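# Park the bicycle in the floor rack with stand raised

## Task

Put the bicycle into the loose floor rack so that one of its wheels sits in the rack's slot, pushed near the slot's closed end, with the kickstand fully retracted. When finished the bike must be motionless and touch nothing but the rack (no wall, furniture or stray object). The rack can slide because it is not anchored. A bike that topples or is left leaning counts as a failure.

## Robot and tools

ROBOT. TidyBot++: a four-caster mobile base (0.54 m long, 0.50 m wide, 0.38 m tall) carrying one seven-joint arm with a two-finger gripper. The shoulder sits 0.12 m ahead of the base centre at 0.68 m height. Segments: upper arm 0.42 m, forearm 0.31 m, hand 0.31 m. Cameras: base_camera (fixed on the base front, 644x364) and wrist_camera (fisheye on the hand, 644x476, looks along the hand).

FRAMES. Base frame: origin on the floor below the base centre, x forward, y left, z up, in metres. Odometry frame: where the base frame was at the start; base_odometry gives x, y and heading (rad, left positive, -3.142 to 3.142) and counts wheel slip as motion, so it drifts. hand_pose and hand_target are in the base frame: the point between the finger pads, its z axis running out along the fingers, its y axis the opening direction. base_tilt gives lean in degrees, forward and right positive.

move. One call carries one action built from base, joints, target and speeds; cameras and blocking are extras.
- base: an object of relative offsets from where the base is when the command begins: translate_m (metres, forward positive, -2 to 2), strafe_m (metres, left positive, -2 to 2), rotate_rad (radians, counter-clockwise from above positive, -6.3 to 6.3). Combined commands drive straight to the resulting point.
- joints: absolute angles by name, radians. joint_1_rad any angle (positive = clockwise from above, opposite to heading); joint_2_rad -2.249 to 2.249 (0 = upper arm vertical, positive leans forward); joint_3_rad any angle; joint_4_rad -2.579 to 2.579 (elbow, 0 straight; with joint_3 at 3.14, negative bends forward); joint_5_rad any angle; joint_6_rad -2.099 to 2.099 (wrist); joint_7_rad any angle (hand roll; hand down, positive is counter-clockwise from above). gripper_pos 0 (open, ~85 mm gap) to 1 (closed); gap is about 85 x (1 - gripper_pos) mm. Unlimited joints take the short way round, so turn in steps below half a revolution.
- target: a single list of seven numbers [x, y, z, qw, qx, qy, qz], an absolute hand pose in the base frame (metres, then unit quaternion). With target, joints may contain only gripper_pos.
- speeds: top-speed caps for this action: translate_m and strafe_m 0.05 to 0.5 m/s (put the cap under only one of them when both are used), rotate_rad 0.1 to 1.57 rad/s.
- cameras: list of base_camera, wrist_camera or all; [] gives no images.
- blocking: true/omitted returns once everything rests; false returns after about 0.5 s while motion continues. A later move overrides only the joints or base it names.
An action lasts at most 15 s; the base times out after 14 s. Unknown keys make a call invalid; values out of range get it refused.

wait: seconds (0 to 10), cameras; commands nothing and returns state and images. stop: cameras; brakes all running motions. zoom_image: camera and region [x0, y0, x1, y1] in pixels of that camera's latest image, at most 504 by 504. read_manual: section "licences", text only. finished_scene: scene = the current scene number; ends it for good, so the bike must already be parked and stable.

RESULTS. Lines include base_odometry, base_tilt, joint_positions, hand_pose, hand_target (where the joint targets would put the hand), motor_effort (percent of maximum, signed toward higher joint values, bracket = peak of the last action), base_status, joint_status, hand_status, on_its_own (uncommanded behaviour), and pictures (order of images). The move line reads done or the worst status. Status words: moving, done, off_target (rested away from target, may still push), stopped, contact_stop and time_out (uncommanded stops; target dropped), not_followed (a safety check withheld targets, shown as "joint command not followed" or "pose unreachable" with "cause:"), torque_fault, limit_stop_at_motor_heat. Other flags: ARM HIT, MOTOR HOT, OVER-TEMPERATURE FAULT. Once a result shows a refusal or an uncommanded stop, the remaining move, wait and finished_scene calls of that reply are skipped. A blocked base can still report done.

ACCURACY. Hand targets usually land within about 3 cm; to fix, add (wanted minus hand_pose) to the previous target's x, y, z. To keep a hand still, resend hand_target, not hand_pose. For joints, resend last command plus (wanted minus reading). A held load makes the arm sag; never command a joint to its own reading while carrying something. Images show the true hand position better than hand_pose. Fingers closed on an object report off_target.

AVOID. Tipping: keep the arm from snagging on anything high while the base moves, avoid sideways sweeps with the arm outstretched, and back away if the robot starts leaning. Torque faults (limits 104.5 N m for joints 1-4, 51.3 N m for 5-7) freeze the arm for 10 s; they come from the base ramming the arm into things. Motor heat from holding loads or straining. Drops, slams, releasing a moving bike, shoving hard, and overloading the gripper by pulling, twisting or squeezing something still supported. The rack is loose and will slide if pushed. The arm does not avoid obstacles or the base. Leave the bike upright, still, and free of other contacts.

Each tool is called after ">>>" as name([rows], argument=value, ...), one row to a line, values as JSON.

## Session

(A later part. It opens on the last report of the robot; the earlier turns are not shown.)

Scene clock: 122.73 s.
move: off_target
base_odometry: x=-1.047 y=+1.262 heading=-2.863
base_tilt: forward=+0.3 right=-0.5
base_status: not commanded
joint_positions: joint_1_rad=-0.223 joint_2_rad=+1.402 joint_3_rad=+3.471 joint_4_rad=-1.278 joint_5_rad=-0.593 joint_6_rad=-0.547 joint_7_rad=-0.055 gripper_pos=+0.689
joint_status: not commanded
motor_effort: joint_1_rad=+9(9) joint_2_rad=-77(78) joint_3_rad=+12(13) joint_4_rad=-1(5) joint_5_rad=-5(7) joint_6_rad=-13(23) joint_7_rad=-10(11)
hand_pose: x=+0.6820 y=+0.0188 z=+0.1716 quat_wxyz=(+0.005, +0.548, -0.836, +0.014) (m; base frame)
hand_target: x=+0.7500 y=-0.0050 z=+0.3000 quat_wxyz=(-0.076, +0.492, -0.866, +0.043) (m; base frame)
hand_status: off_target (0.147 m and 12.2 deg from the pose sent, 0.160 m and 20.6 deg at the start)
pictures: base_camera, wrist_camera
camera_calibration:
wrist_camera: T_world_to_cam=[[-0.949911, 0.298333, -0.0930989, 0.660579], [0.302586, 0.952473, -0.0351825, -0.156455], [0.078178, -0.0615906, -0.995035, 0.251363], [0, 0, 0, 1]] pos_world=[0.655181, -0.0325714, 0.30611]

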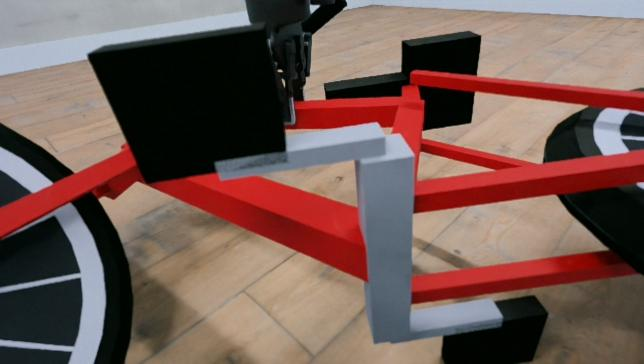

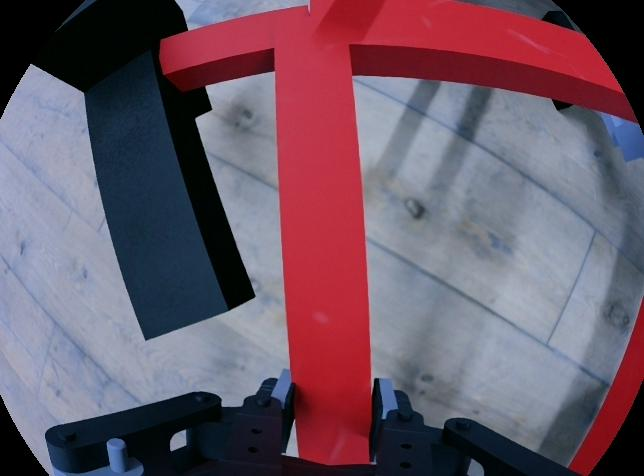

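>>> move(target=[0.72, 0.0, 0.40, -0.188, 0.482, -0.848, 0.107])

Scene clock: 125.20 s.
move: off_target
base_odometry: x=-1.047 y=+1.262 heading=-2.863
base_tilt: forward=+0.2 right=-0.5
base_status: not commanded
joint_positions: joint_1_rad=-0.112 joint_2_rad=+0.871 joint_3_rad=+3.318 joint_4_rad=-1.776 joint_5_rad=-1.004 joint_6_rad=-0.183 joint_7_rad=+0.385 gripper_pos=+0.999
joint_status: not commanded
on_its_own: gripper_pos moved +0.310 to your old target +1.000
motor_effort: joint_1_rad=+0(10) joint_2_rad=-36(81) joint_3_rad=+1(14) joint_4_rad=+11(13) joint_5_rad=+0(5) joint_6_rad=+1(14) joint_7_rad=+1(10)
hand_pose: x=+0.7123 y=+0.0086 z=+0.3913 quat_wxyz=(-0.180, +0.477, -0.856, +0.083) (m; base frame)
hand_target: x=+0.7200 y=+0.0000 z=+0.4000 quat_wxyz=(-0.188, +0.482, -0.849, +0.107) (m; base frame)
hand_status: off_target (0.014 m and 3.1 deg from the pose sent, 0.232 m and 25.7 deg at the start)
pictures: base_camera, wrist_camera
camera_calibration:
wrist_camera: T_world_to_cam=[[-0.800087, 0.441737, -0.405869, 0.727294], [0.400717, 0.897043, 0.186386, -0.304296], [0.446415, -0.0135134, -0.894724, 0.165022], [0, 0, 0, 1]] pos_world=[0.630166, -0.0460754, 0.499552]

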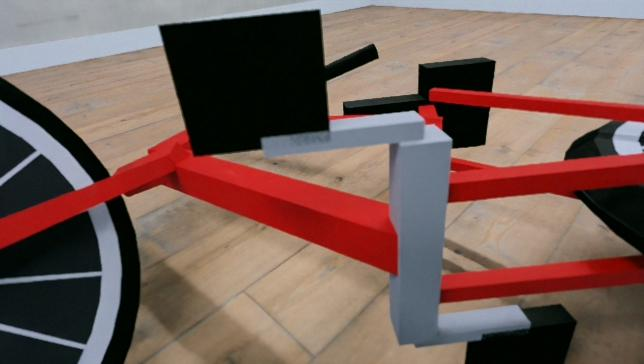

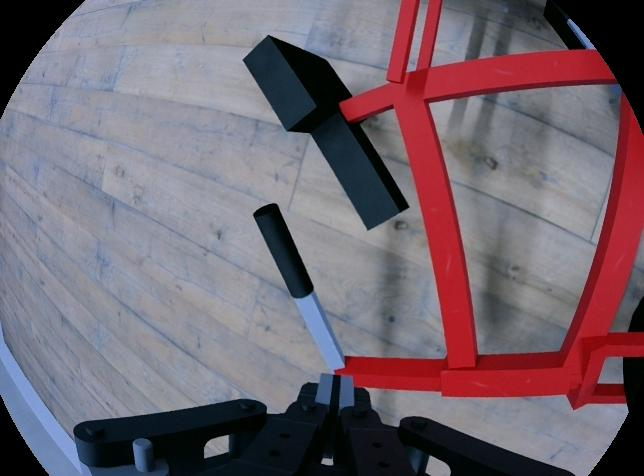

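>>> move(target=[0.60, 0.0, 0.62, 0, 0.494, -0.869, 0])

>>> move(base={"translate_m": -0.1, "strafe_m": 0.95}, joints={"joint_1_rad": 0.02, "joint_2_rad": -0.2, "joint_3_rad": 3.18, "joint_4_rad": -0.6, "joint_5_rad": 0.03, "joint_6_rad": -2.0, "joint_7_rad": 1.57, "gripper_pos": 0})

Scene clock: 134.20 s.
move: off_target
base_odometry: x=-1.047 y=+1.262 heading=-2.863
base_tilt: forward=+0.2 right=-0.5
base_status: not commanded
joint_positions: joint_1_rad=-0.284 joint_2_rad=+0.500 joint_3_rad=+3.584 joint_4_rad=-1.532 joint_5_rad=-0.272 joint_6_rad=-1.125 joint_7_rad=-0.261 gripper_pos=+0.999
joint_status: not commanded
motor_effort: joint_1_rad=+0(2) joint_2_rad=-30(40) joint_3_rad=+3(4) joint_4_rad=+15(17) joint_5_rad=+1(1) joint_6_rad=+0(3) joint_7_rad=+1(1)
hand_pose: x=+0.6132 y=+0.0106 z=+0.6121 quat_wxyz=(-0.027, +0.518, -0.855, -0.003) (m; base frame)
hand_target: x=+0.6000 y=+0.0000 z=+0.6200 quat_wxyz=(+0.000, +0.494, -0.869, +0.000) (m; base frame)
hand_status: off_target (0.019 m and 4.4 deg from the pose sent, 0.255 m and 22.9 deg at the start)
pictures: base_camera, wrist_camera
camera_calibration:
wrist_camera: T_world_to_cam=[[-0.922809, 0.371, -0.103837, 0.627834], [0.3691, 0.928626, 0.0376676, -0.197414], [0.1104, -0.00356611, -0.993881, 0.673445], [0, 0, 0, 1]] pos_world=[0.577888, -0.0472008, 0.741953]

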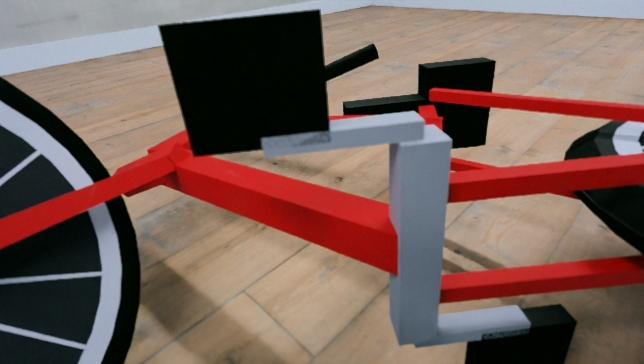

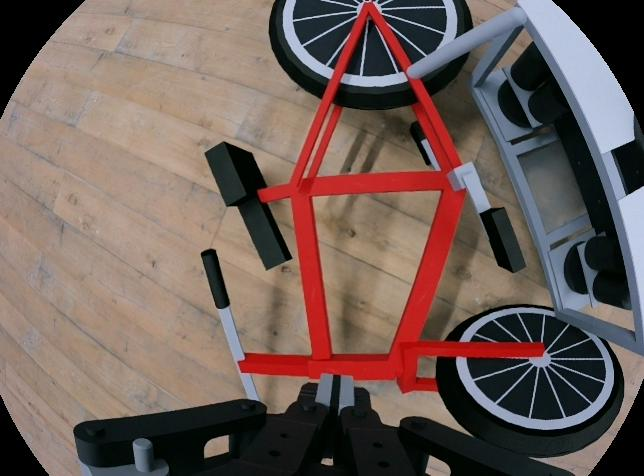

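Scene clock: 137.33 s.
move: done
base_odometry: x=-0.689 y=+0.376 heading=-2.863
base_tilt: forward=+0.2 right=-0.5
base_status: done
joint_positions: joint_1_rad=+0.007 joint_2_rad=-0.206 joint_3_rad=+3.198 joint_4_rad=-0.610 joint_5_rad=-0.009 joint_6_rad=-1.940 joint_7_rad=+1.500 gripper_pos=+0.000
joint_status: all done
motor_effort: joint_1_rad=+1(3) joint_2_rad=-2(33) joint_3_rad=+0(3) joint_4_rad=+12(20) joint_5_rad=+0(2) joint_6_rad=+7(8) joint_7_rad=+1(2)
hand_pose: x=+0.3795 y=-0.0178 z=+1.1654 quat_wxyz=(-0.010, +0.920, -0.060, +0.388) (m; base frame)
hand_target: x=+0.3675 y=-0.0251 z=+1.1542 quat_wxyz=(+0.017, +0.931, -0.039, +0.362) (m; base frame)
hand_status: not commanded
pictures: base_camera, wrist_camera
camera_calibration:
wrist_camera: T_world_to_cam=[[0.0242977, -0.998703, -0.0447458, 0.0275002], [-0.691543, 0.0155312, -0.722168, 1.1661], [0.721926, 0.0484907, -0.690269, 0.664075], [0, 0, 0, 1]] pos_world=[0.326329, -0.022848, 1.30174]

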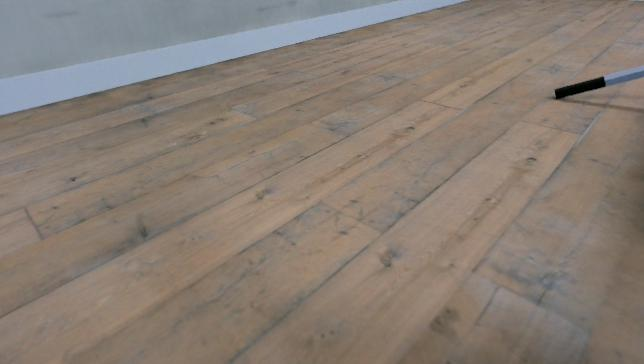

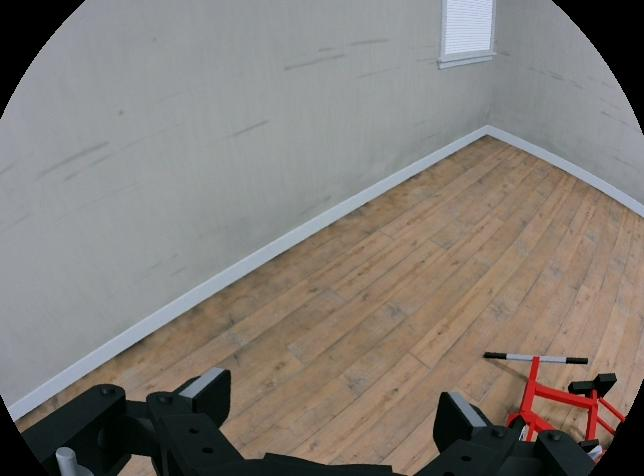

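>>> move(base={"translate_m": 1.0}, cameras=[])

>>> move(base={"translate_m": 0.62, "strafe_m": -0.55, "rotate_rad": -2.4})

Scene clock: 141.77 s.
move: done
base_odometry: x=-1.651 y=+0.100 heading=-2.862
base_tilt: forward=+0.2 right=-0.5
base_status: done
joint_positions: joint_1_rad=+0.008 joint_2_rad=-0.196 joint_3_rad=+3.198 joint_4_rad=-0.610 joint_5_rad=-0.008 joint_6_rad=-1.944 joint_7_rad=+1.501 gripper_pos=+0.000
joint_status: not commanded
motor_effort: joint_1_rad=+1(2) joint_2_rad=-2(6) joint_3_rad=+0(1) joint_4_rad=+11(14) joint_5_rad=+0(2) joint_6_rad=+6(7) joint_7_rad=+1(1)
hand_pose: x=+0.3835 y=-0.0183 z=+1.1621 quat_wxyz=(-0.009, +0.922, -0.060, +0.382) (m; base frame)
hand_target: x=+0.3675 y=-0.0251 z=+1.1542 quat_wxyz=(+0.017, +0.931, -0.039, +0.362) (m; base frame)
hand_status: not commanded
pictures: none
No camera images: "cameras" was empty.

Scene clock: 145.00 s.
move: done
base_odometry: x=-2.399 y=+0.458 heading=+1.021
base_tilt: forward=+0.2 right=-0.5
base_status: done
joint_positions: joint_1_rad=+0.009 joint_2_rad=-0.198 joint_3_rad=+3.195 joint_4_rad=-0.610 joint_5_rad=-0.004 joint_6_rad=-1.944 joint_7_rad=+1.501 gripper_pos=+0.000
joint_status: not commanded
motor_effort: joint_1_rad=+2(2) joint_2_rad=-2(4) joint_3_rad=+0(1) joint_4_rad=+11(13) joint_5_rad=+0(2) joint_6_rad=+6(7) joint_7_rad=+1(1)
hand_pose: x=+0.3821 y=-0.0185 z=+1.1626 quat_wxyz=(-0.008, +0.922, -0.061, +0.383) (m; base frame)
hand_target: x=+0.3675 y=-0.0251 z=+1.1542 quat_wxyz=(+0.017, +0.931, -0.039, +0.362) (m; base frame)
hand_status: not commanded
pictures: base_camera, wrist_camera
camera_calibration:
wrist_camera: T_world_to_cam=[[0.0218564, -0.998876, -0.0420584, 0.0244861], [-0.699641, 0.0147691, -0.714342, 1.15992], [0.71416, 0.0450387, -0.698532, 0.672815], [0, 0, 0, 1]] pos_world=[0.330495, -0.0229751, 1.29959]

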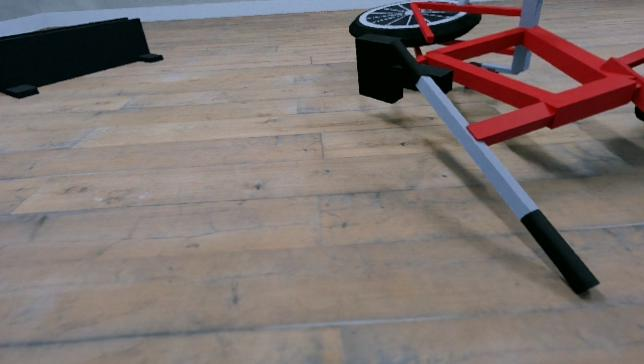

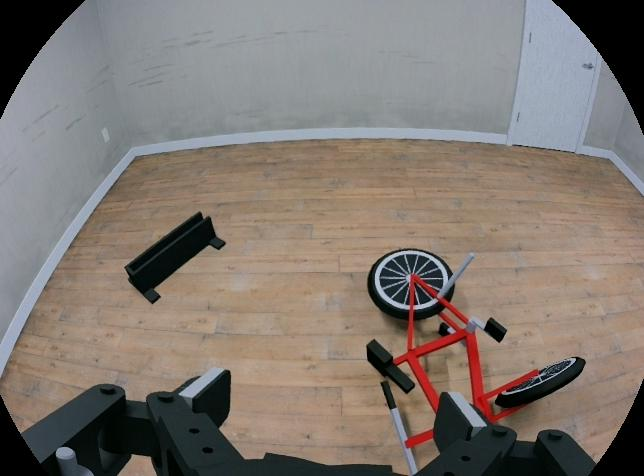

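>>> move(base={"translate_m": 0.366, "strafe_m": 0.34, "rotate_rad": -0.87})

>>> zoom_image(camera="wrist_camera", region=[180, 150, 480, 450])

>>> zoom_image(camera="base_camera", region=[100, 0, 600, 300])

Scene clock: 152.57 s.
move: done
base_odometry: x=-2.497 y=+0.948 heading=+0.150
base_tilt: forward=+0.2 right=-0.5
base_status: done
joint_positions: joint_1_rad=+0.010 joint_2_rad=-0.200 joint_3_rad=+3.194 joint_4_rad=-0.610 joint_5_rad=-0.004 joint_6_rad=-1.944 joint_7_rad=+1.502 gripper_pos=+0.000
joint_status: not commanded
motor_effort: joint_1_rad=+1(1) joint_2_rad=-2(5) joint_3_rad=+0(1) joint_4_rad=+11(13) joint_5_rad=+0(2) joint_6_rad=+6(7) joint_7_rad=+1(1)
hand_pose: x=+0.3813 y=-0.0185 z=+1.1630 quat_wxyz=(-0.008, +0.921, -0.061, +0.384) (m; base frame)
hand_target: x=+0.3675 y=-0.0251 z=+1.1542 quat_wxyz=(+0.017, +0.931, -0.039, +0.362) (m; base frame)
hand_status: not commanded
pictures: base_camera, wrist_camera
camera_calibration:
wrist_camera: T_world_to_cam=[[0.0214686, -0.99891, -0.0414373, 0.0238625], [-0.698568, 0.0146627, -0.715394, 1.16044], [0.715222, 0.0443052, -0.697492, 0.672071], [0, 0, 0, 1]] pos_world=[0.329451, -0.0229548, 1.29992]

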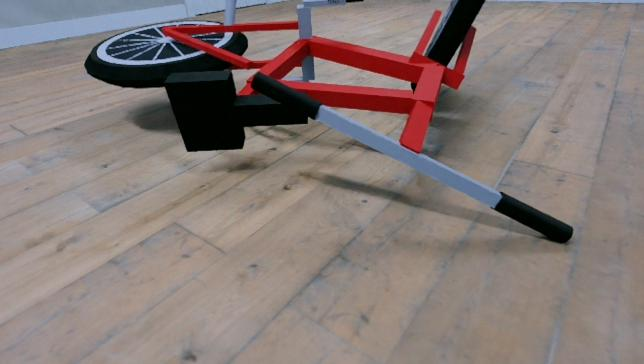

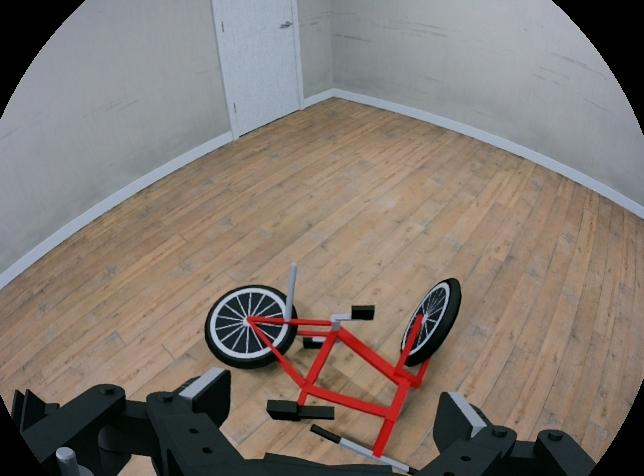

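Scaled by 1.680.

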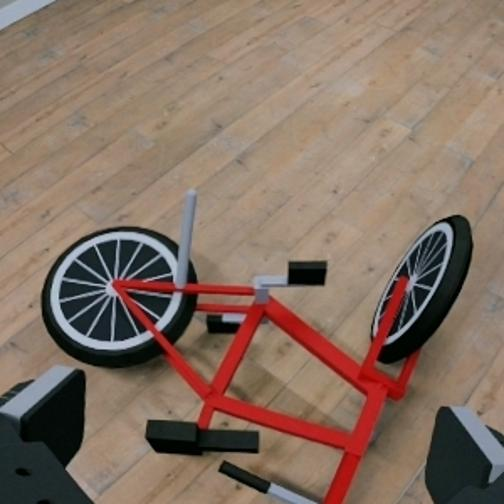

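Scaled by 1.008.

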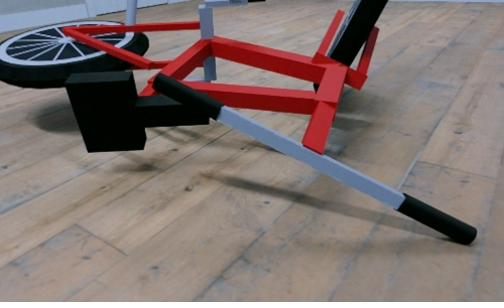

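>>> move(base={"translate_m": -0.3}, joints={"joint_1_rad": 0.0, "joint_2_rad": 1.2, "joint_3_rad": 3.14, "joint_4_rad": -2.2, "joint_5_rad": 0.0, "joint_6_rad": 1.62, "joint_7_rad": 3.14, "gripper_pos": 0})

>>> move(joints={"joint_2_rad": 2.011, "joint_4_rad": -1.421, "joint_6_rad": 1.652})

>>> zoom_image(camera="base_camera", region=[100, 0, 500, 300])

Scene clock: 167.90 s.
move: done
base_odometry: x=-2.794 y=+0.903 heading=+0.150
base_tilt: forward=+0.2 right=-0.5
base_status: done
joint_positions: joint_1_rad=+0.009 joint_2_rad=+1.196 joint_3_rad=+3.164 joint_4_rad=-2.179 joint_5_rad=-0.004 joint_6_rad=+1.564 joint_7_rad=+3.070 gripper_pos=+0.000
joint_status: all done
motor_effort: joint_1_rad=+0(2) joint_2_rad=-34(41) joint_3_rad=+0(1) joint_4_rad=+1(22) joint_5_rad=+0(3) joint_6_rad=+8(9) joint_7_rad=+1(2)
hand_pose: x=+0.7400 y=-0.0153 z=+0.4555 quat_wxyz=(+0.431, +0.577, +0.535, +0.441) (m; base frame)
hand_target: x=+0.7353 y=+0.0020 z=+0.4657 quat_wxyz=(+0.444, +0.550, +0.549, +0.446) (m; base frame)
hand_status: not commanded
pictures: base_camera, wrist_camera
camera_calibration:
wrist_camera: T_world_to_cam=[[0.313002, 0.045889, 0.948643, -0.660664], [-0.00415343, -0.998756, 0.0496835, 0.0269727], [0.949743, -0.0194912, -0.312423, -0.428035], [0, 0, 0, 1]] pos_world=[0.613425, 0.0489134, 0.491666]

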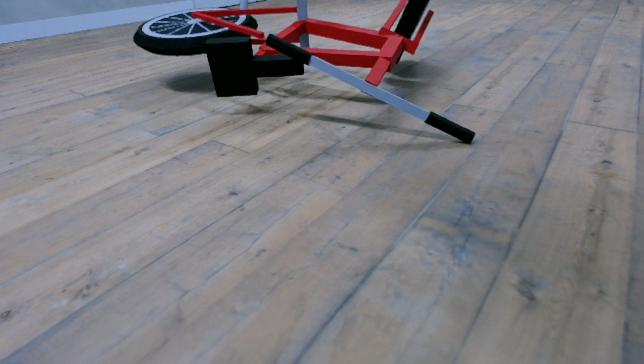

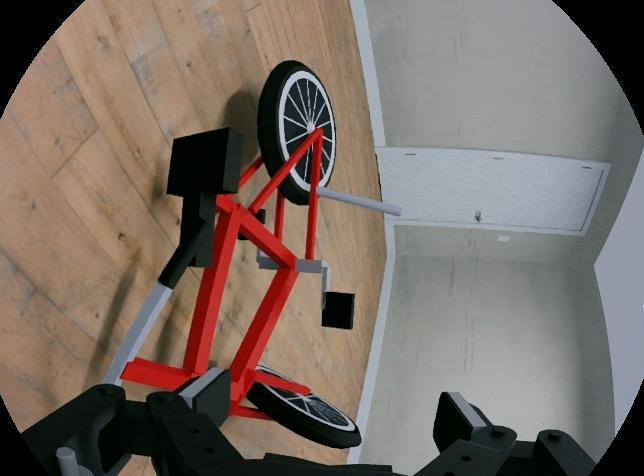

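Scene clock: 170.00 s.
move: done
base_odometry: x=-2.794 y=+0.903 heading=+0.150
base_tilt: forward=+0.2 right=-0.5
base_status: not commanded
joint_positions: joint_1_rad=+0.009 joint_2_rad=+2.007 joint_3_rad=+3.163 joint_4_rad=-1.443 joint_5_rad=-0.004 joint_6_rad=+1.599 joint_7_rad=+3.071 gripper_pos=+0.000
joint_status: all done
motor_effort: joint_1_rad=+0(1) joint_2_rad=-33(37) joint_3_rad=+0(1) joint_4_rad=+1(3) joint_5_rad=+1(1) joint_6_rad=+9(10) joint_7_rad=+1(1)
hand_pose: x=+0.7039 y=-0.0111 z=+0.1182 quat_wxyz=(+0.417, +0.581, +0.548, +0.433) (m; base frame)
hand_target: x=+0.7142 y=+0.0017 z=+0.1367 quat_wxyz=(+0.444, +0.550, +0.549, +0.446) (m; base frame)
hand_status: not commanded
pictures: base_camera, wrist_camera
camera_calibration:
wrist_camera: T_world_to_cam=[[0.350072, 0.0516485, 0.935298, -0.353999], [0.0146521, -0.998659, 0.0496633, 0.0345659], [0.936608, -0.00368167, -0.350359, -0.485159], [0, 0, 0, 1]] pos_world=[0.577822, 0.0510169, 0.159398]

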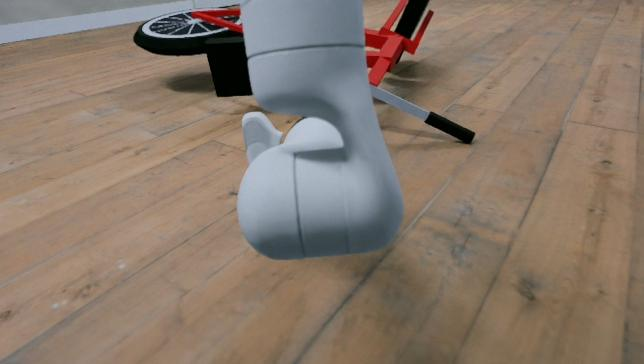

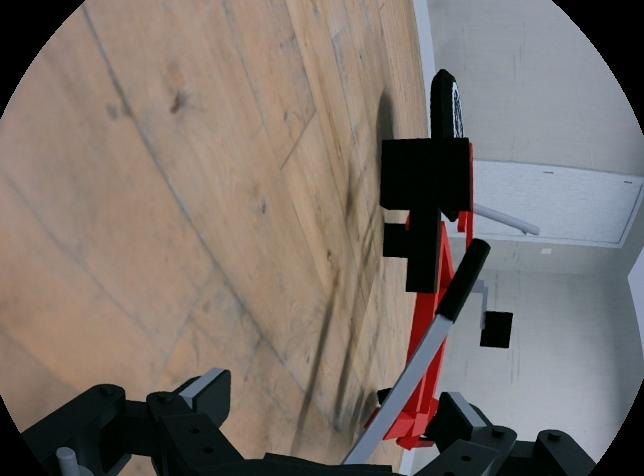

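Scaled by 1.260.

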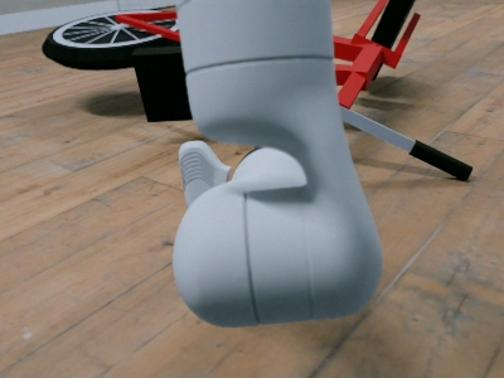

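>>> move(base={"translate_m": 0.26, "strafe_m": 0.09}, speeds={"translate_m": 0.2})

>>> zoom_image(camera="base_camera", region=[100, 0, 500, 300])

Scene clock: 174.77 s.
move: done
base_odometry: x=-2.550 y=+1.031 heading=+0.150
base_tilt: forward=+0.2 right=-0.5
base_status: done
joint_positions: joint_1_rad=+0.007 joint_2_rad=+2.013 joint_3_rad=+3.161 joint_4_rad=-1.436 joint_5_rad=-0.004 joint_6_rad=+1.600 joint_7_rad=+3.071 gripper_pos=+0.000
joint_status: not commanded
motor_effort: joint_1_rad=+0(2) joint_2_rad=-32(35) joint_3_rad=-1(1) joint_4_rad=+0(3) joint_5_rad=+1(2) joint_6_rad=+8(9) joint_7_rad=+1(1)
hand_pose: x=+0.7034 y=-0.0089 z=+0.1166 quat_wxyz=(+0.417, +0.581, +0.548, +0.435) (m; base frame)
hand_target: x=+0.7142 y=+0.0017 z=+0.1367 quat_wxyz=(+0.444, +0.550, +0.549, +0.446) (m; base frame)
hand_status: not commanded
pictures: base_camera, wrist_camera
camera_calibration:
wrist_camera: T_world_to_cam=[[0.347115, 0.0501376, 0.936481, -0.350504], [0.0160602, -0.998741, 0.047518, 0.0360435], [0.937685, -0.00145412, -0.347483, -0.486365], [0, 0, 0, 1]] pos_world=[0.577144, 0.0528644, 0.157524]

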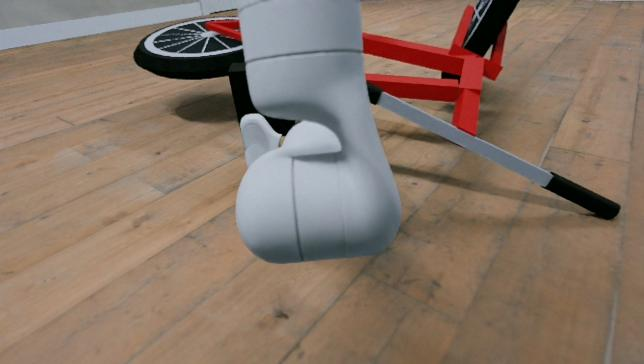

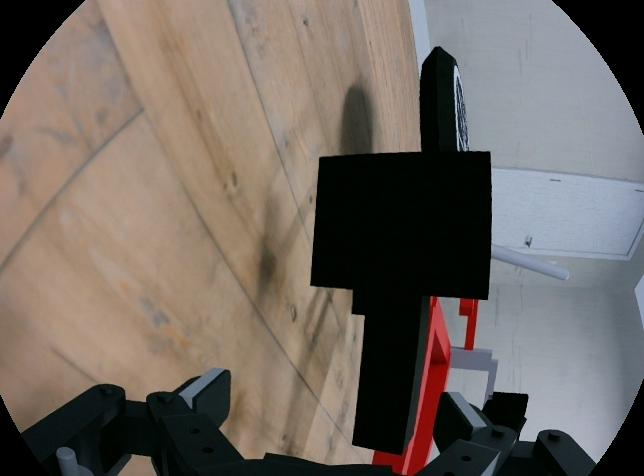

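Scaled by 1.260.

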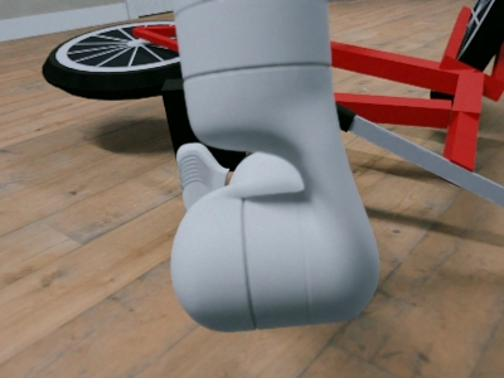

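>>> move(joints={"gripper_pos": 0.25}, base={"translate_m": 0.06}, speeds={"translate_m": 0.1})

>>> zoom_image(camera="wrist_camera", region=[200, 226, 600, 476])

Scene clock: 178.57 s.
move: done
base_odometry: x=-2.491 y=+1.040 heading=+0.150
base_tilt: forward=+0.2 right=-0.5
base_status: done
joint_positions: joint_1_rad=+0.007 joint_2_rad=+2.014 joint_3_rad=+3.161 joint_4_rad=-1.434 joint_5_rad=-0.004 joint_6_rad=+1.601 joint_7_rad=+3.071 gripper_pos=+0.250
joint_status: all done
motor_effort: joint_1_rad=+1(2) joint_2_rad=-31(34) joint_3_rad=+0(1) joint_4_rad=+0(2) joint_5_rad=+0(2) joint_6_rad=+8(8) joint_7_rad=+1(1)
hand_pose: x=+0.7036 y=-0.0089 z=+0.1165 quat_wxyz=(+0.417, +0.580, +0.547, +0.436) (m; base frame)
hand_target: x=+0.7142 y=+0.0017 z=+0.1367 quat_wxyz=(+0.444, +0.550, +0.549, +0.446) (m; base frame)
hand_status: not commanded
pictures: base_camera, wrist_camera
camera_calibration:
wrist_camera: T_world_to_cam=[[0.345942, 0.0501949, 0.936912, -0.349689], [0.0161044, -0.998739, 0.0475609, 0.0360659], [0.938118, -0.0013649, -0.346314, -0.487013], [0, 0, 0, 1]] pos_world=[0.577267, 0.0529083, 0.157253]

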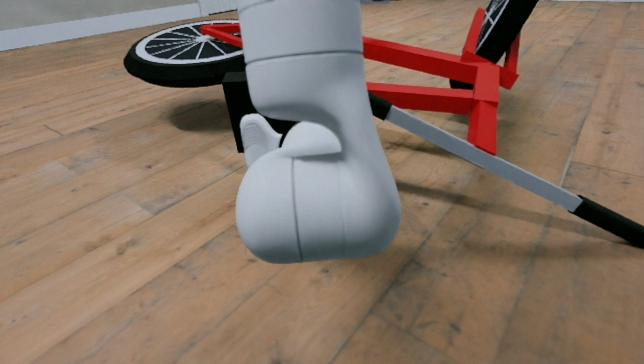

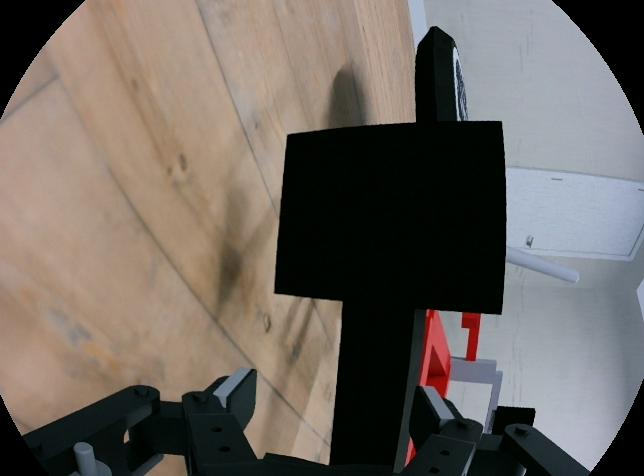

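Scaled by 1.260.

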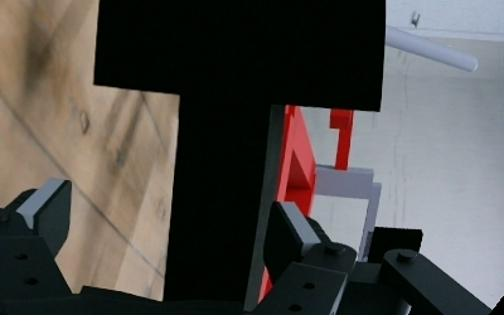

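>>> move(base={"translate_m": 0.062}, speeds={"translate_m": 0.08})

>>> zoom_image(camera="wrist_camera", region=[200, 226, 600, 476])

Scene clock: 180.83 s.
move: done
base_odometry: x=-2.429 y=+1.050 heading=+0.151
base_tilt: forward=+0.2 right=-0.5
base_status: done
joint_positions: joint_1_rad=+0.002 joint_2_rad=+2.016 joint_3_rad=+3.159 joint_4_rad=-1.433 joint_5_rad=-0.004 joint_6_rad=+1.603 joint_7_rad=+3.073 gripper_pos=+0.250
joint_status: not commanded
motor_effort: joint_1_rad=+0(3) joint_2_rad=-32(35) joint_3_rad=-1(1) joint_4_rad=+1(2) joint_5_rad=+0(1) joint_6_rad=+8(9) joint_7_rad=+0(1)
hand_pose: x=+0.7032 y=-0.0058 z=+0.1162 quat_wxyz=(+0.416, +0.579, +0.548, +0.437) (m; base frame)
hand_target: x=+0.7142 y=+0.0017 z=+0.1367 quat_wxyz=(+0.444, +0.550, +0.549, +0.446) (m; base frame)
hand_status: not commanded
pictures: base_camera, wrist_camera
camera_calibration:
wrist_camera: T_world_to_cam=[[0.344617, 0.0519016, 0.937308, -0.348542], [0.0203228, -0.998649, 0.0478262, 0.0361814], [0.938524, 0.00256703, -0.345206, -0.487094], [0, 0, 0, 1]] pos_world=[0.576527, 0.0554728, 0.156813]

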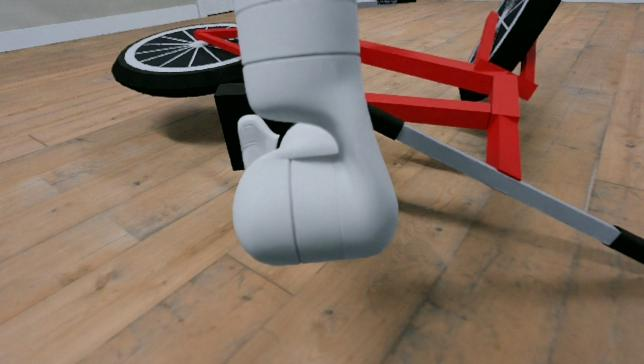

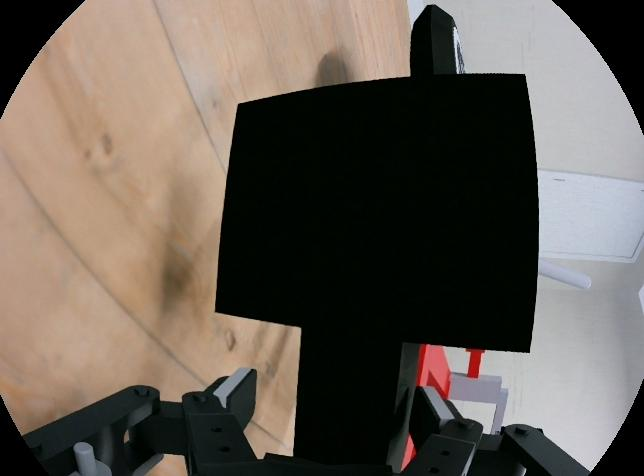

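Scaled by 1.260.

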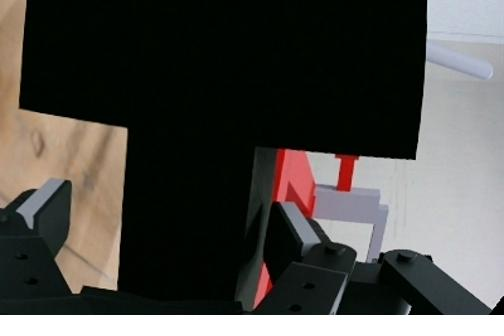

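>>> move(base={"translate_m": 0.022}, speeds={"translate_m": 0.08}, cameras=[])

>>> move(joints={"gripper_pos": 1.0})

Scene clock: 184.43 s.
move: done
base_odometry: x=-2.407 y=+1.053 heading=+0.151
base_tilt: forward=+0.2 right=-0.5
base_status: done
joint_positions: joint_1_rad=+0.002 joint_2_rad=+2.014 joint_3_rad=+3.159 joint_4_rad=-1.432 joint_5_rad=-0.004 joint_6_rad=+1.603 joint_7_rad=+3.073 gripper_pos=+0.250
joint_status: not commanded
motor_effort: joint_1_rad=+0(2) joint_2_rad=-31(34) joint_3_rad=+0(1) joint_4_rad=+0(2) joint_5_rad=+1(2) joint_6_rad=+9(9) joint_7_rad=+1(1)
hand_pose: x=+0.7050 y=-0.0058 z=+0.1179 quat_wxyz=(+0.417, +0.578, +0.548, +0.438) (m; base frame)
hand_target: x=+0.7142 y=+0.0017 z=+0.1367 quat_wxyz=(+0.444, +0.550, +0.549, +0.446) (m; base frame)
hand_status: not commanded
pictures: none
No camera images: "cameras" was empty.

Scene clock: 185.40 s.
move: off_target
base_odometry: x=-2.407 y=+1.053 heading=+0.151
base_tilt: forward=+0.2 right=-0.5
base_status: not commanded
joint_positions: joint_1_rad=+0.011 joint_2_rad=+2.017 joint_3_rad=+3.158 joint_4_rad=-1.426 joint_5_rad=-0.005 joint_6_rad=+1.647 joint_7_rad=+3.076 gripper_pos=+0.484
joint_status: gripper_pos off_target (ended at +0.484, target +1.000)
motor_effort: joint_1_rad=-1(5) joint_2_rad=-33(38) joint_3_rad=-1(2) joint_4_rad=-1(4) joint_5_rad=+3(5) joint_6_rad=+6(9) joint_7_rad=+2(2)
hand_pose: x=+0.7087 y=-0.0106 z=+0.1306 quat_wxyz=(+0.433, +0.569, +0.536, +0.449) (m; base frame)
hand_target: x=+0.7142 y=+0.0017 z=+0.1367 quat_wxyz=(+0.444, +0.550, +0.549, +0.446) (m; base frame)
hand_status: not commanded
pictures: base_camera, wrist_camera
camera_calibration:
wrist_camera: T_world_to_cam=[[0.296922, 0.0510765, 0.953535, -0.332055], [0.00956017, -0.998677, 0.0505177, 0.037888], [0.954854, -0.00588386, -0.297018, -0.505245], [0, 0, 0, 1]] pos_world=[0.580667, 0.0518253, 0.164645]

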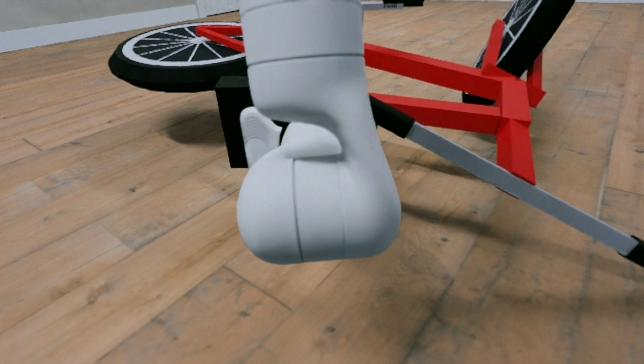

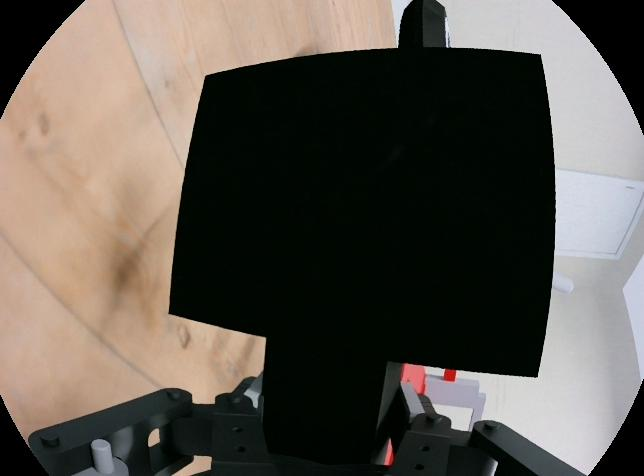

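>>> move(base={"translate_m": 0.05}, speeds={"translate_m": 0.05}, joints={"joint_2_rad": 1.55, "joint_4_rad": -1.95, "joint_6_rad": 1.45})

Scene clock: 190.00 s.
move: off_target
base_odometry: x=-2.358 y=+1.061 heading=+0.151
base_tilt: forward=+0.2 right=-0.5
base_status: done
joint_positions: joint_1_rad=+0.049 joint_2_rad=+1.602 joint_3_rad=+3.136 joint_4_rad=-1.923 joint_5_rad=-0.028 joint_6_rad=+1.485 joint_7_rad=+3.068 gripper_pos=+0.484
joint_status: joint_2_rad off_target (ended at +1.602, target +1.550); the others done
motor_effort: joint_1_rad=-7(12) joint_2_rad=-39(45) joint_3_rad=+1(4) joint_4_rad=-4(7) joint_5_rad=+8(12) joint_6_rad=+6(13) joint_7_rad=+11(16)
hand_pose: x=+0.6986 y=-0.0334 z=+0.2366 quat_wxyz=(+0.372, +0.645, +0.557, +0.368) (m; base frame)
hand_target: x=+0.7056 y=+0.0021 z=+0.2527 quat_wxyz=(+0.366, +0.605, +0.604, +0.368) (m; base frame)
hand_status: not commanded
pictures: base_camera, wrist_camera
camera_calibration:
wrist_camera: T_world_to_cam=[[0.520344, -0.00516066, 0.853941, -0.563309], [-0.053279, -0.99823, 0.0264326, 0.0594751], [0.852293, -0.0592511, -0.519698, -0.341661], [0, 0, 0, 1]] pos_world=[0.587479, 0.0362189, 0.3019]

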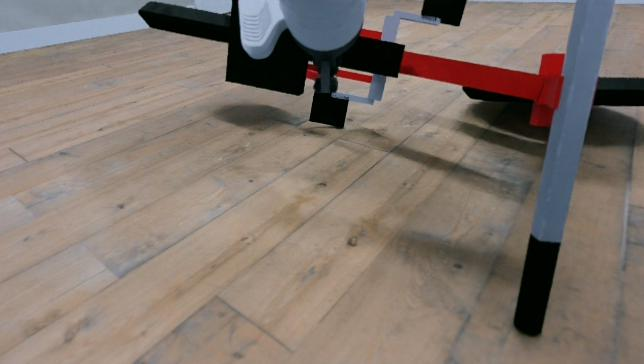

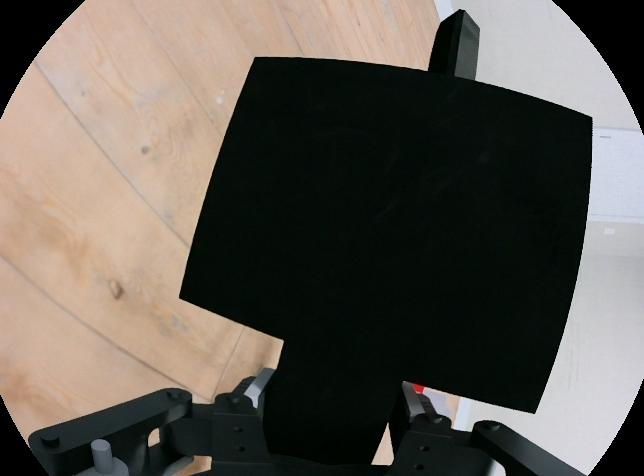

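>>> move(base={"translate_m": 0.07}, speeds={"translate_m": 0.1}, joints={"joint_2_rad": 1.25, "joint_4_rad": -2.15, "joint_6_rad": 1.18}, cameras=[])

>>> move(base={"translate_m": 0.08}, speeds={"translate_m": 0.12}, joints={"joint_2_rad": 0.9, "joint_4_rad": -2.176, "joint_6_rad": 0.641})

Scene clock: 194.03 s.
move: off_target
base_odometry: x=-2.289 y=+1.071 heading=+0.151
base_tilt: forward=+0.2 right=-0.5
base_status: done
joint_positions: joint_1_rad=+0.028 joint_2_rad=+1.304 joint_3_rad=+3.135 joint_4_rad=-2.104 joint_5_rad=-0.028 joint_6_rad=+1.233 joint_7_rad=+3.068 gripper_pos=+0.557
joint_status: joint_2_rad off_target (ended at +1.304, target +1.250); joint_4_rad off_target (ended at -2.104, target -2.150); the others done
on_its_own: gripper_pos moved +0.073 toward your old target +1.000
motor_effort: joint_1_rad=-4(10) joint_2_rad=-40(43) joint_3_rad=-1(3) joint_4_rad=-7(9) joint_5_rad=+4(9) joint_6_rad=+6(11) joint_7_rad=+6(12)
hand_pose: x=+0.6980 y=-0.0198 z=+0.3127 quat_wxyz=(+0.326, +0.664, +0.585, +0.332) (m; base frame)
hand_target: x=+0.6859 y=+0.0022 z=+0.3224 quat_wxyz=(+0.314, +0.634, +0.633, +0.315) (m; base frame)
hand_status: not commanded
pictures: none
No camera images: "cameras" was empty.

Scene clock: 195.93 s.
move: off_target
base_odometry: x=-2.209 y=+1.083 heading=+0.151
base_tilt: forward=+0.3 right=-0.5
base_status: done
joint_positions: joint_1_rad=+0.017 joint_2_rad=+1.024 joint_3_rad=+3.141 joint_4_rad=-2.146 joint_5_rad=-0.028 joint_6_rad=+0.733 joint_7_rad=+3.069 gripper_pos=+0.563
joint_status: joint_2_rad off_target (ended at +1.024, target +0.900); the others done
motor_effort: joint_1_rad=-3(6) joint_2_rad=-50(52) joint_3_rad=-2(4) joint_4_rad=-6(11) joint_5_rad=+6(7) joint_6_rad=+0(9) joint_7_rad=+6(7)
hand_pose: x=+0.6709 y=-0.0137 z=+0.3492 quat_wxyz=(+0.241, +0.702, +0.623, +0.247) (m; base frame)
hand_target: x=+0.6713 y=+0.0023 z=+0.3929 quat_wxyz=(+0.244, +0.664, +0.663, +0.245) (m; base frame)
hand_status: not commanded
pictures: base_camera, wrist_camera
camera_calibration:
wrist_camera: T_world_to_cam=[[0.809464, -0.00509503, 0.587147, -0.745826], [-0.0155774, -0.999797, 0.0127998, 0.0540601], [0.586962, -0.0195072, -0.809379, 0.0213031], [0, 0, 0, 1]] pos_world=[0.592057, 0.0506647, 0.45446]

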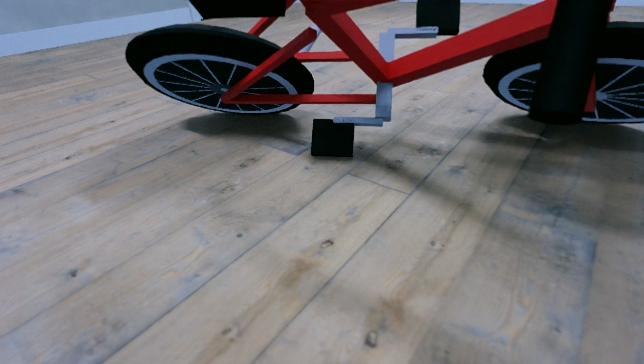

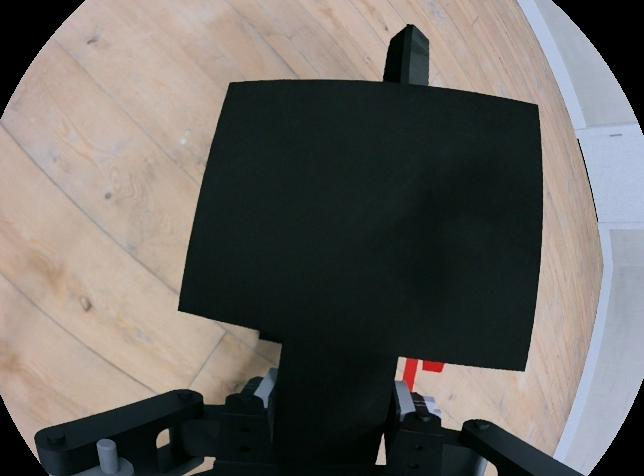

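>>> move(base={"translate_m": 0.08}, speeds={"translate_m": 0.12}, joints={"joint_2_rad": 0.64, "joint_4_rad": -1.88, "joint_6_rad": -0.138})

Scene clock: 198.93 s.
move: off_target
base_odometry: x=-2.130 y=+1.096 heading=+0.151
base_tilt: forward=+0.2 right=-0.5
base_status: done
joint_positions: joint_1_rad=+0.009 joint_2_rad=+0.750 joint_3_rad=+3.140 joint_4_rad=-1.904 joint_5_rad=-0.029 joint_6_rad=-0.025 joint_7_rad=+3.070 gripper_pos=+0.563
joint_status: joint_2_rad off_target (ended at +0.750, target +0.640); joint_6_rad off_target (ended at -0.025, target -0.138); the others done
motor_effort: joint_1_rad=-2(4) joint_2_rad=-50(51) joint_3_rad=-1(4) joint_4_rad=+12(16) joint_5_rad=+7(9) joint_6_rad=-4(5) joint_7_rad=+7(9)
hand_pose: x=+0.6922 y=-0.0027 z=+0.4335 quat_wxyz=(+0.154, +0.725, +0.650, +0.170) (m; base frame)
hand_target: x=+0.6981 y=+0.0023 z=+0.4881 quat_wxyz=(+0.169, +0.687, +0.686, +0.170) (m; base frame)
hand_status: not commanded
pictures: base_camera, wrist_camera
camera_calibration:
wrist_camera: T_world_to_cam=[[0.926308, -0.00481941, 0.376735, -0.802174], [-0.00144787, -0.999956, -0.00923203, 0.0640687], [0.376763, 0.00800624, -0.926275, 0.273488], [0, 0, 0, 1]] pos_world=[0.640113, 0.0580103, 0.556124]

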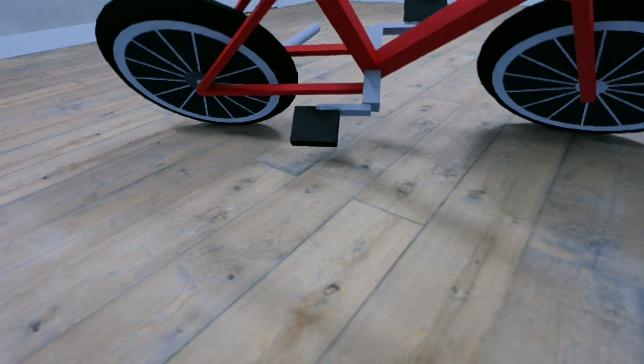

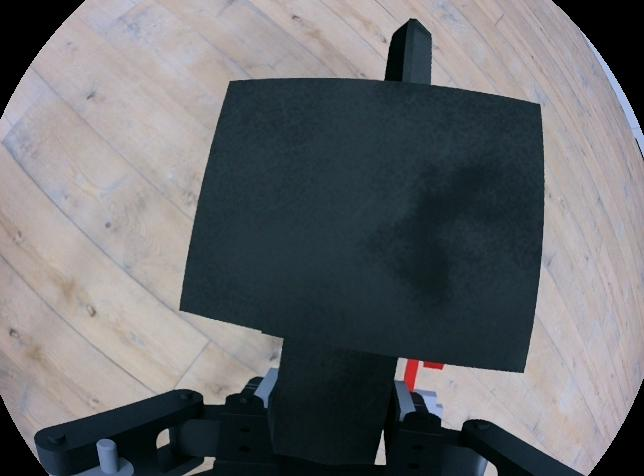

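>>> move(base={"translate_m": 0.075}, speeds={"translate_m": 0.12}, joints={"joint_2_rad": 0.66, "joint_4_rad": -1.6, "joint_6_rad": -0.62}, cameras=[])

>>> move(base={"translate_m": 0.075}, speeds={"translate_m": 0.12}, joints={"joint_2_rad": 0.84, "joint_4_rad": -1.114, "joint_6_rad": -1.1})

Scene clock: 202.90 s.
move: off_target
base_odometry: x=-2.056 y=+1.107 heading=+0.152
base_tilt: forward=+0.2 right=-0.5
base_status: done
joint_positions: joint_1_rad=+0.002 joint_2_rad=+0.708 joint_3_rad=+3.140 joint_4_rad=-1.630 joint_5_rad=-0.029 joint_6_rad=-0.505 joint_7_rad=+3.070 gripper_pos=+0.563
joint_status: joint_2_rad off_target (ended at +0.708, target +0.660); joint_6_rad off_target (ended at -0.505, target -0.620); the others done
motor_effort: joint_1_rad=-2(4) joint_2_rad=-44(51) joint_3_rad=-1(3) joint_4_rad=+17(20) joint_5_rad=+6(9) joint_6_rad=-6(6) joint_7_rad=+8(8)
hand_pose: x=+0.7107 y=+0.0051 z=+0.4859 quat_wxyz=(+0.095, +0.732, +0.665, +0.115) (m; base frame)
hand_target: x=+0.7001 y=+0.0022 z=+0.5136 quat_wxyz=(+0.092, +0.701, +0.701, +0.093) (m; base frame)
hand_status: not commanded
pictures: none
No camera images: "cameras" was empty.

Scene clock: 204.57 s.
move: done
base_odometry: x=-1.982 y=+1.119 heading=+0.152
base_tilt: forward=+0.2 right=-0.5
base_status: done
joint_positions: joint_1_rad=+0.001 joint_2_rad=+0.840 joint_3_rad=+3.140 joint_4_rad=-1.139 joint_5_rad=-0.029 joint_6_rad=-1.022 joint_7_rad=+3.070 gripper_pos=+0.569
joint_status: all done
motor_effort: joint_1_rad=-1(3) joint_2_rad=-43(44) joint_3_rad=-1(3) joint_4_rad=+19(23) joint_5_rad=+5(8) joint_6_rad=-1(6) joint_7_rad=+7(8)
hand_pose: x=+0.7643 y=+0.0091 z=+0.5295 quat_wxyz=(+0.038, +0.735, +0.674, +0.060) (m; base frame)
hand_target: x=+0.7511 y=+0.0022 z=+0.5350 quat_wxyz=(+0.031, +0.707, +0.706, +0.031) (m; base frame)
hand_status: not commanded
pictures: base_camera, wrist_camera
camera_calibration:
wrist_camera: T_world_to_cam=[[0.997792, 0.0182343, 0.0638596, -0.794234], [0.0203788, -0.999244, -0.0330933, 0.0728115], [0.0632079, 0.0343216, -0.99741, 0.612271], [0, 0, 0, 1]] pos_world=[0.752296, 0.0662247, 0.663815]

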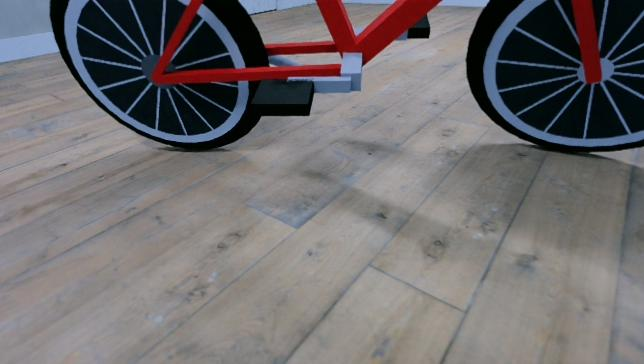

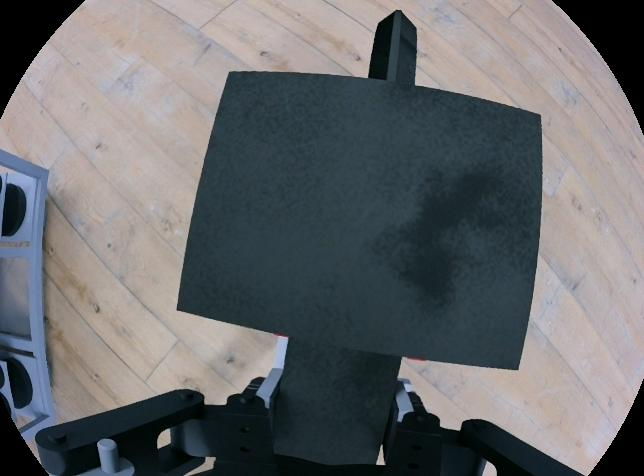

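>>> move(base={"translate_m": 0.09}, speeds={"translate_m": 0.08}, joints={"joint_6_rad": -1.22})

>>> zoom_image(camera="base_camera", region=[60, 0, 560, 200])

Scene clock: 211.37 s.
move: done
base_odometry: x=-1.893 y=+1.132 heading=+0.152
base_tilt: forward=+0.2 right=-0.5
base_status: done
joint_positions: joint_1_rad=+0.004 joint_2_rad=+0.827 joint_3_rad=+3.140 joint_4_rad=-1.116 joint_5_rad=-0.029 joint_6_rad=-1.168 joint_7_rad=+3.070 gripper_pos=+0.571
joint_status: all done
motor_effort: joint_1_rad=+0(3) joint_2_rad=-36(44) joint_3_rad=-1(3) joint_4_rad=+14(19) joint_5_rad=+3(5) joint_6_rad=+0(10) joint_7_rad=+6(8)
hand_pose: x=+0.7312 y=+0.0078 z=+0.5414 quat_wxyz=(+0.000, +0.737, +0.676, +0.021) (m; base frame)
hand_target: x=+0.7138 y=+0.0021 z=+0.5340 quat_wxyz=(-0.012, +0.707, +0.707, -0.011) (m; base frame)
hand_status: not commanded
pictures: base_camera, wrist_camera
camera_calibration:
wrist_camera: T_world_to_cam=[[0.998795, 0.0192163, -0.0451651, -0.703628], [0.0175507, -0.999162, -0.036989, 0.0767854], [-0.0458381, 0.0361518, -0.998295, 0.706482], [0, 0, 0, 1]] pos_world=[0.733816, 0.0647015, 0.676338]

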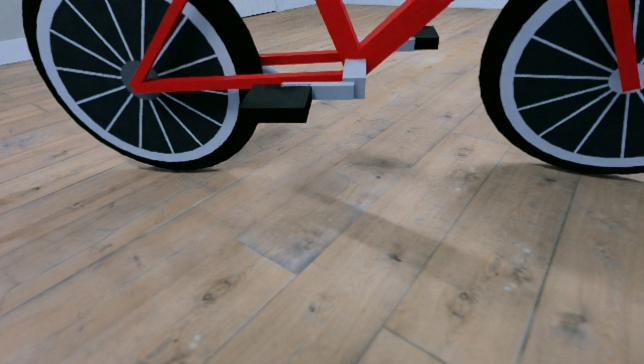

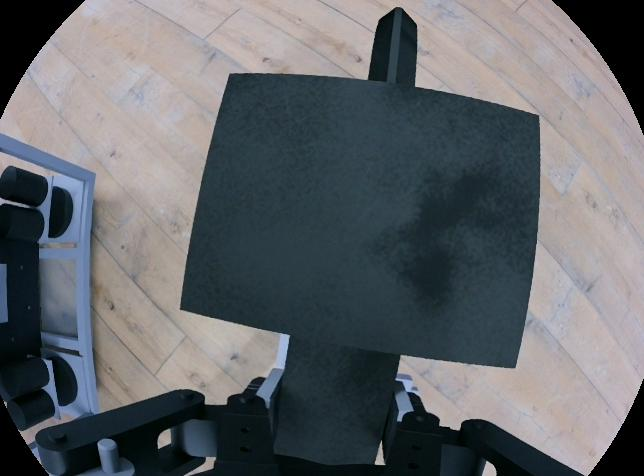

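Scaled by 1.008.

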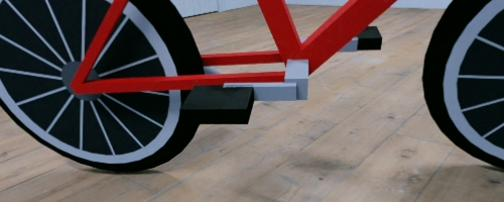

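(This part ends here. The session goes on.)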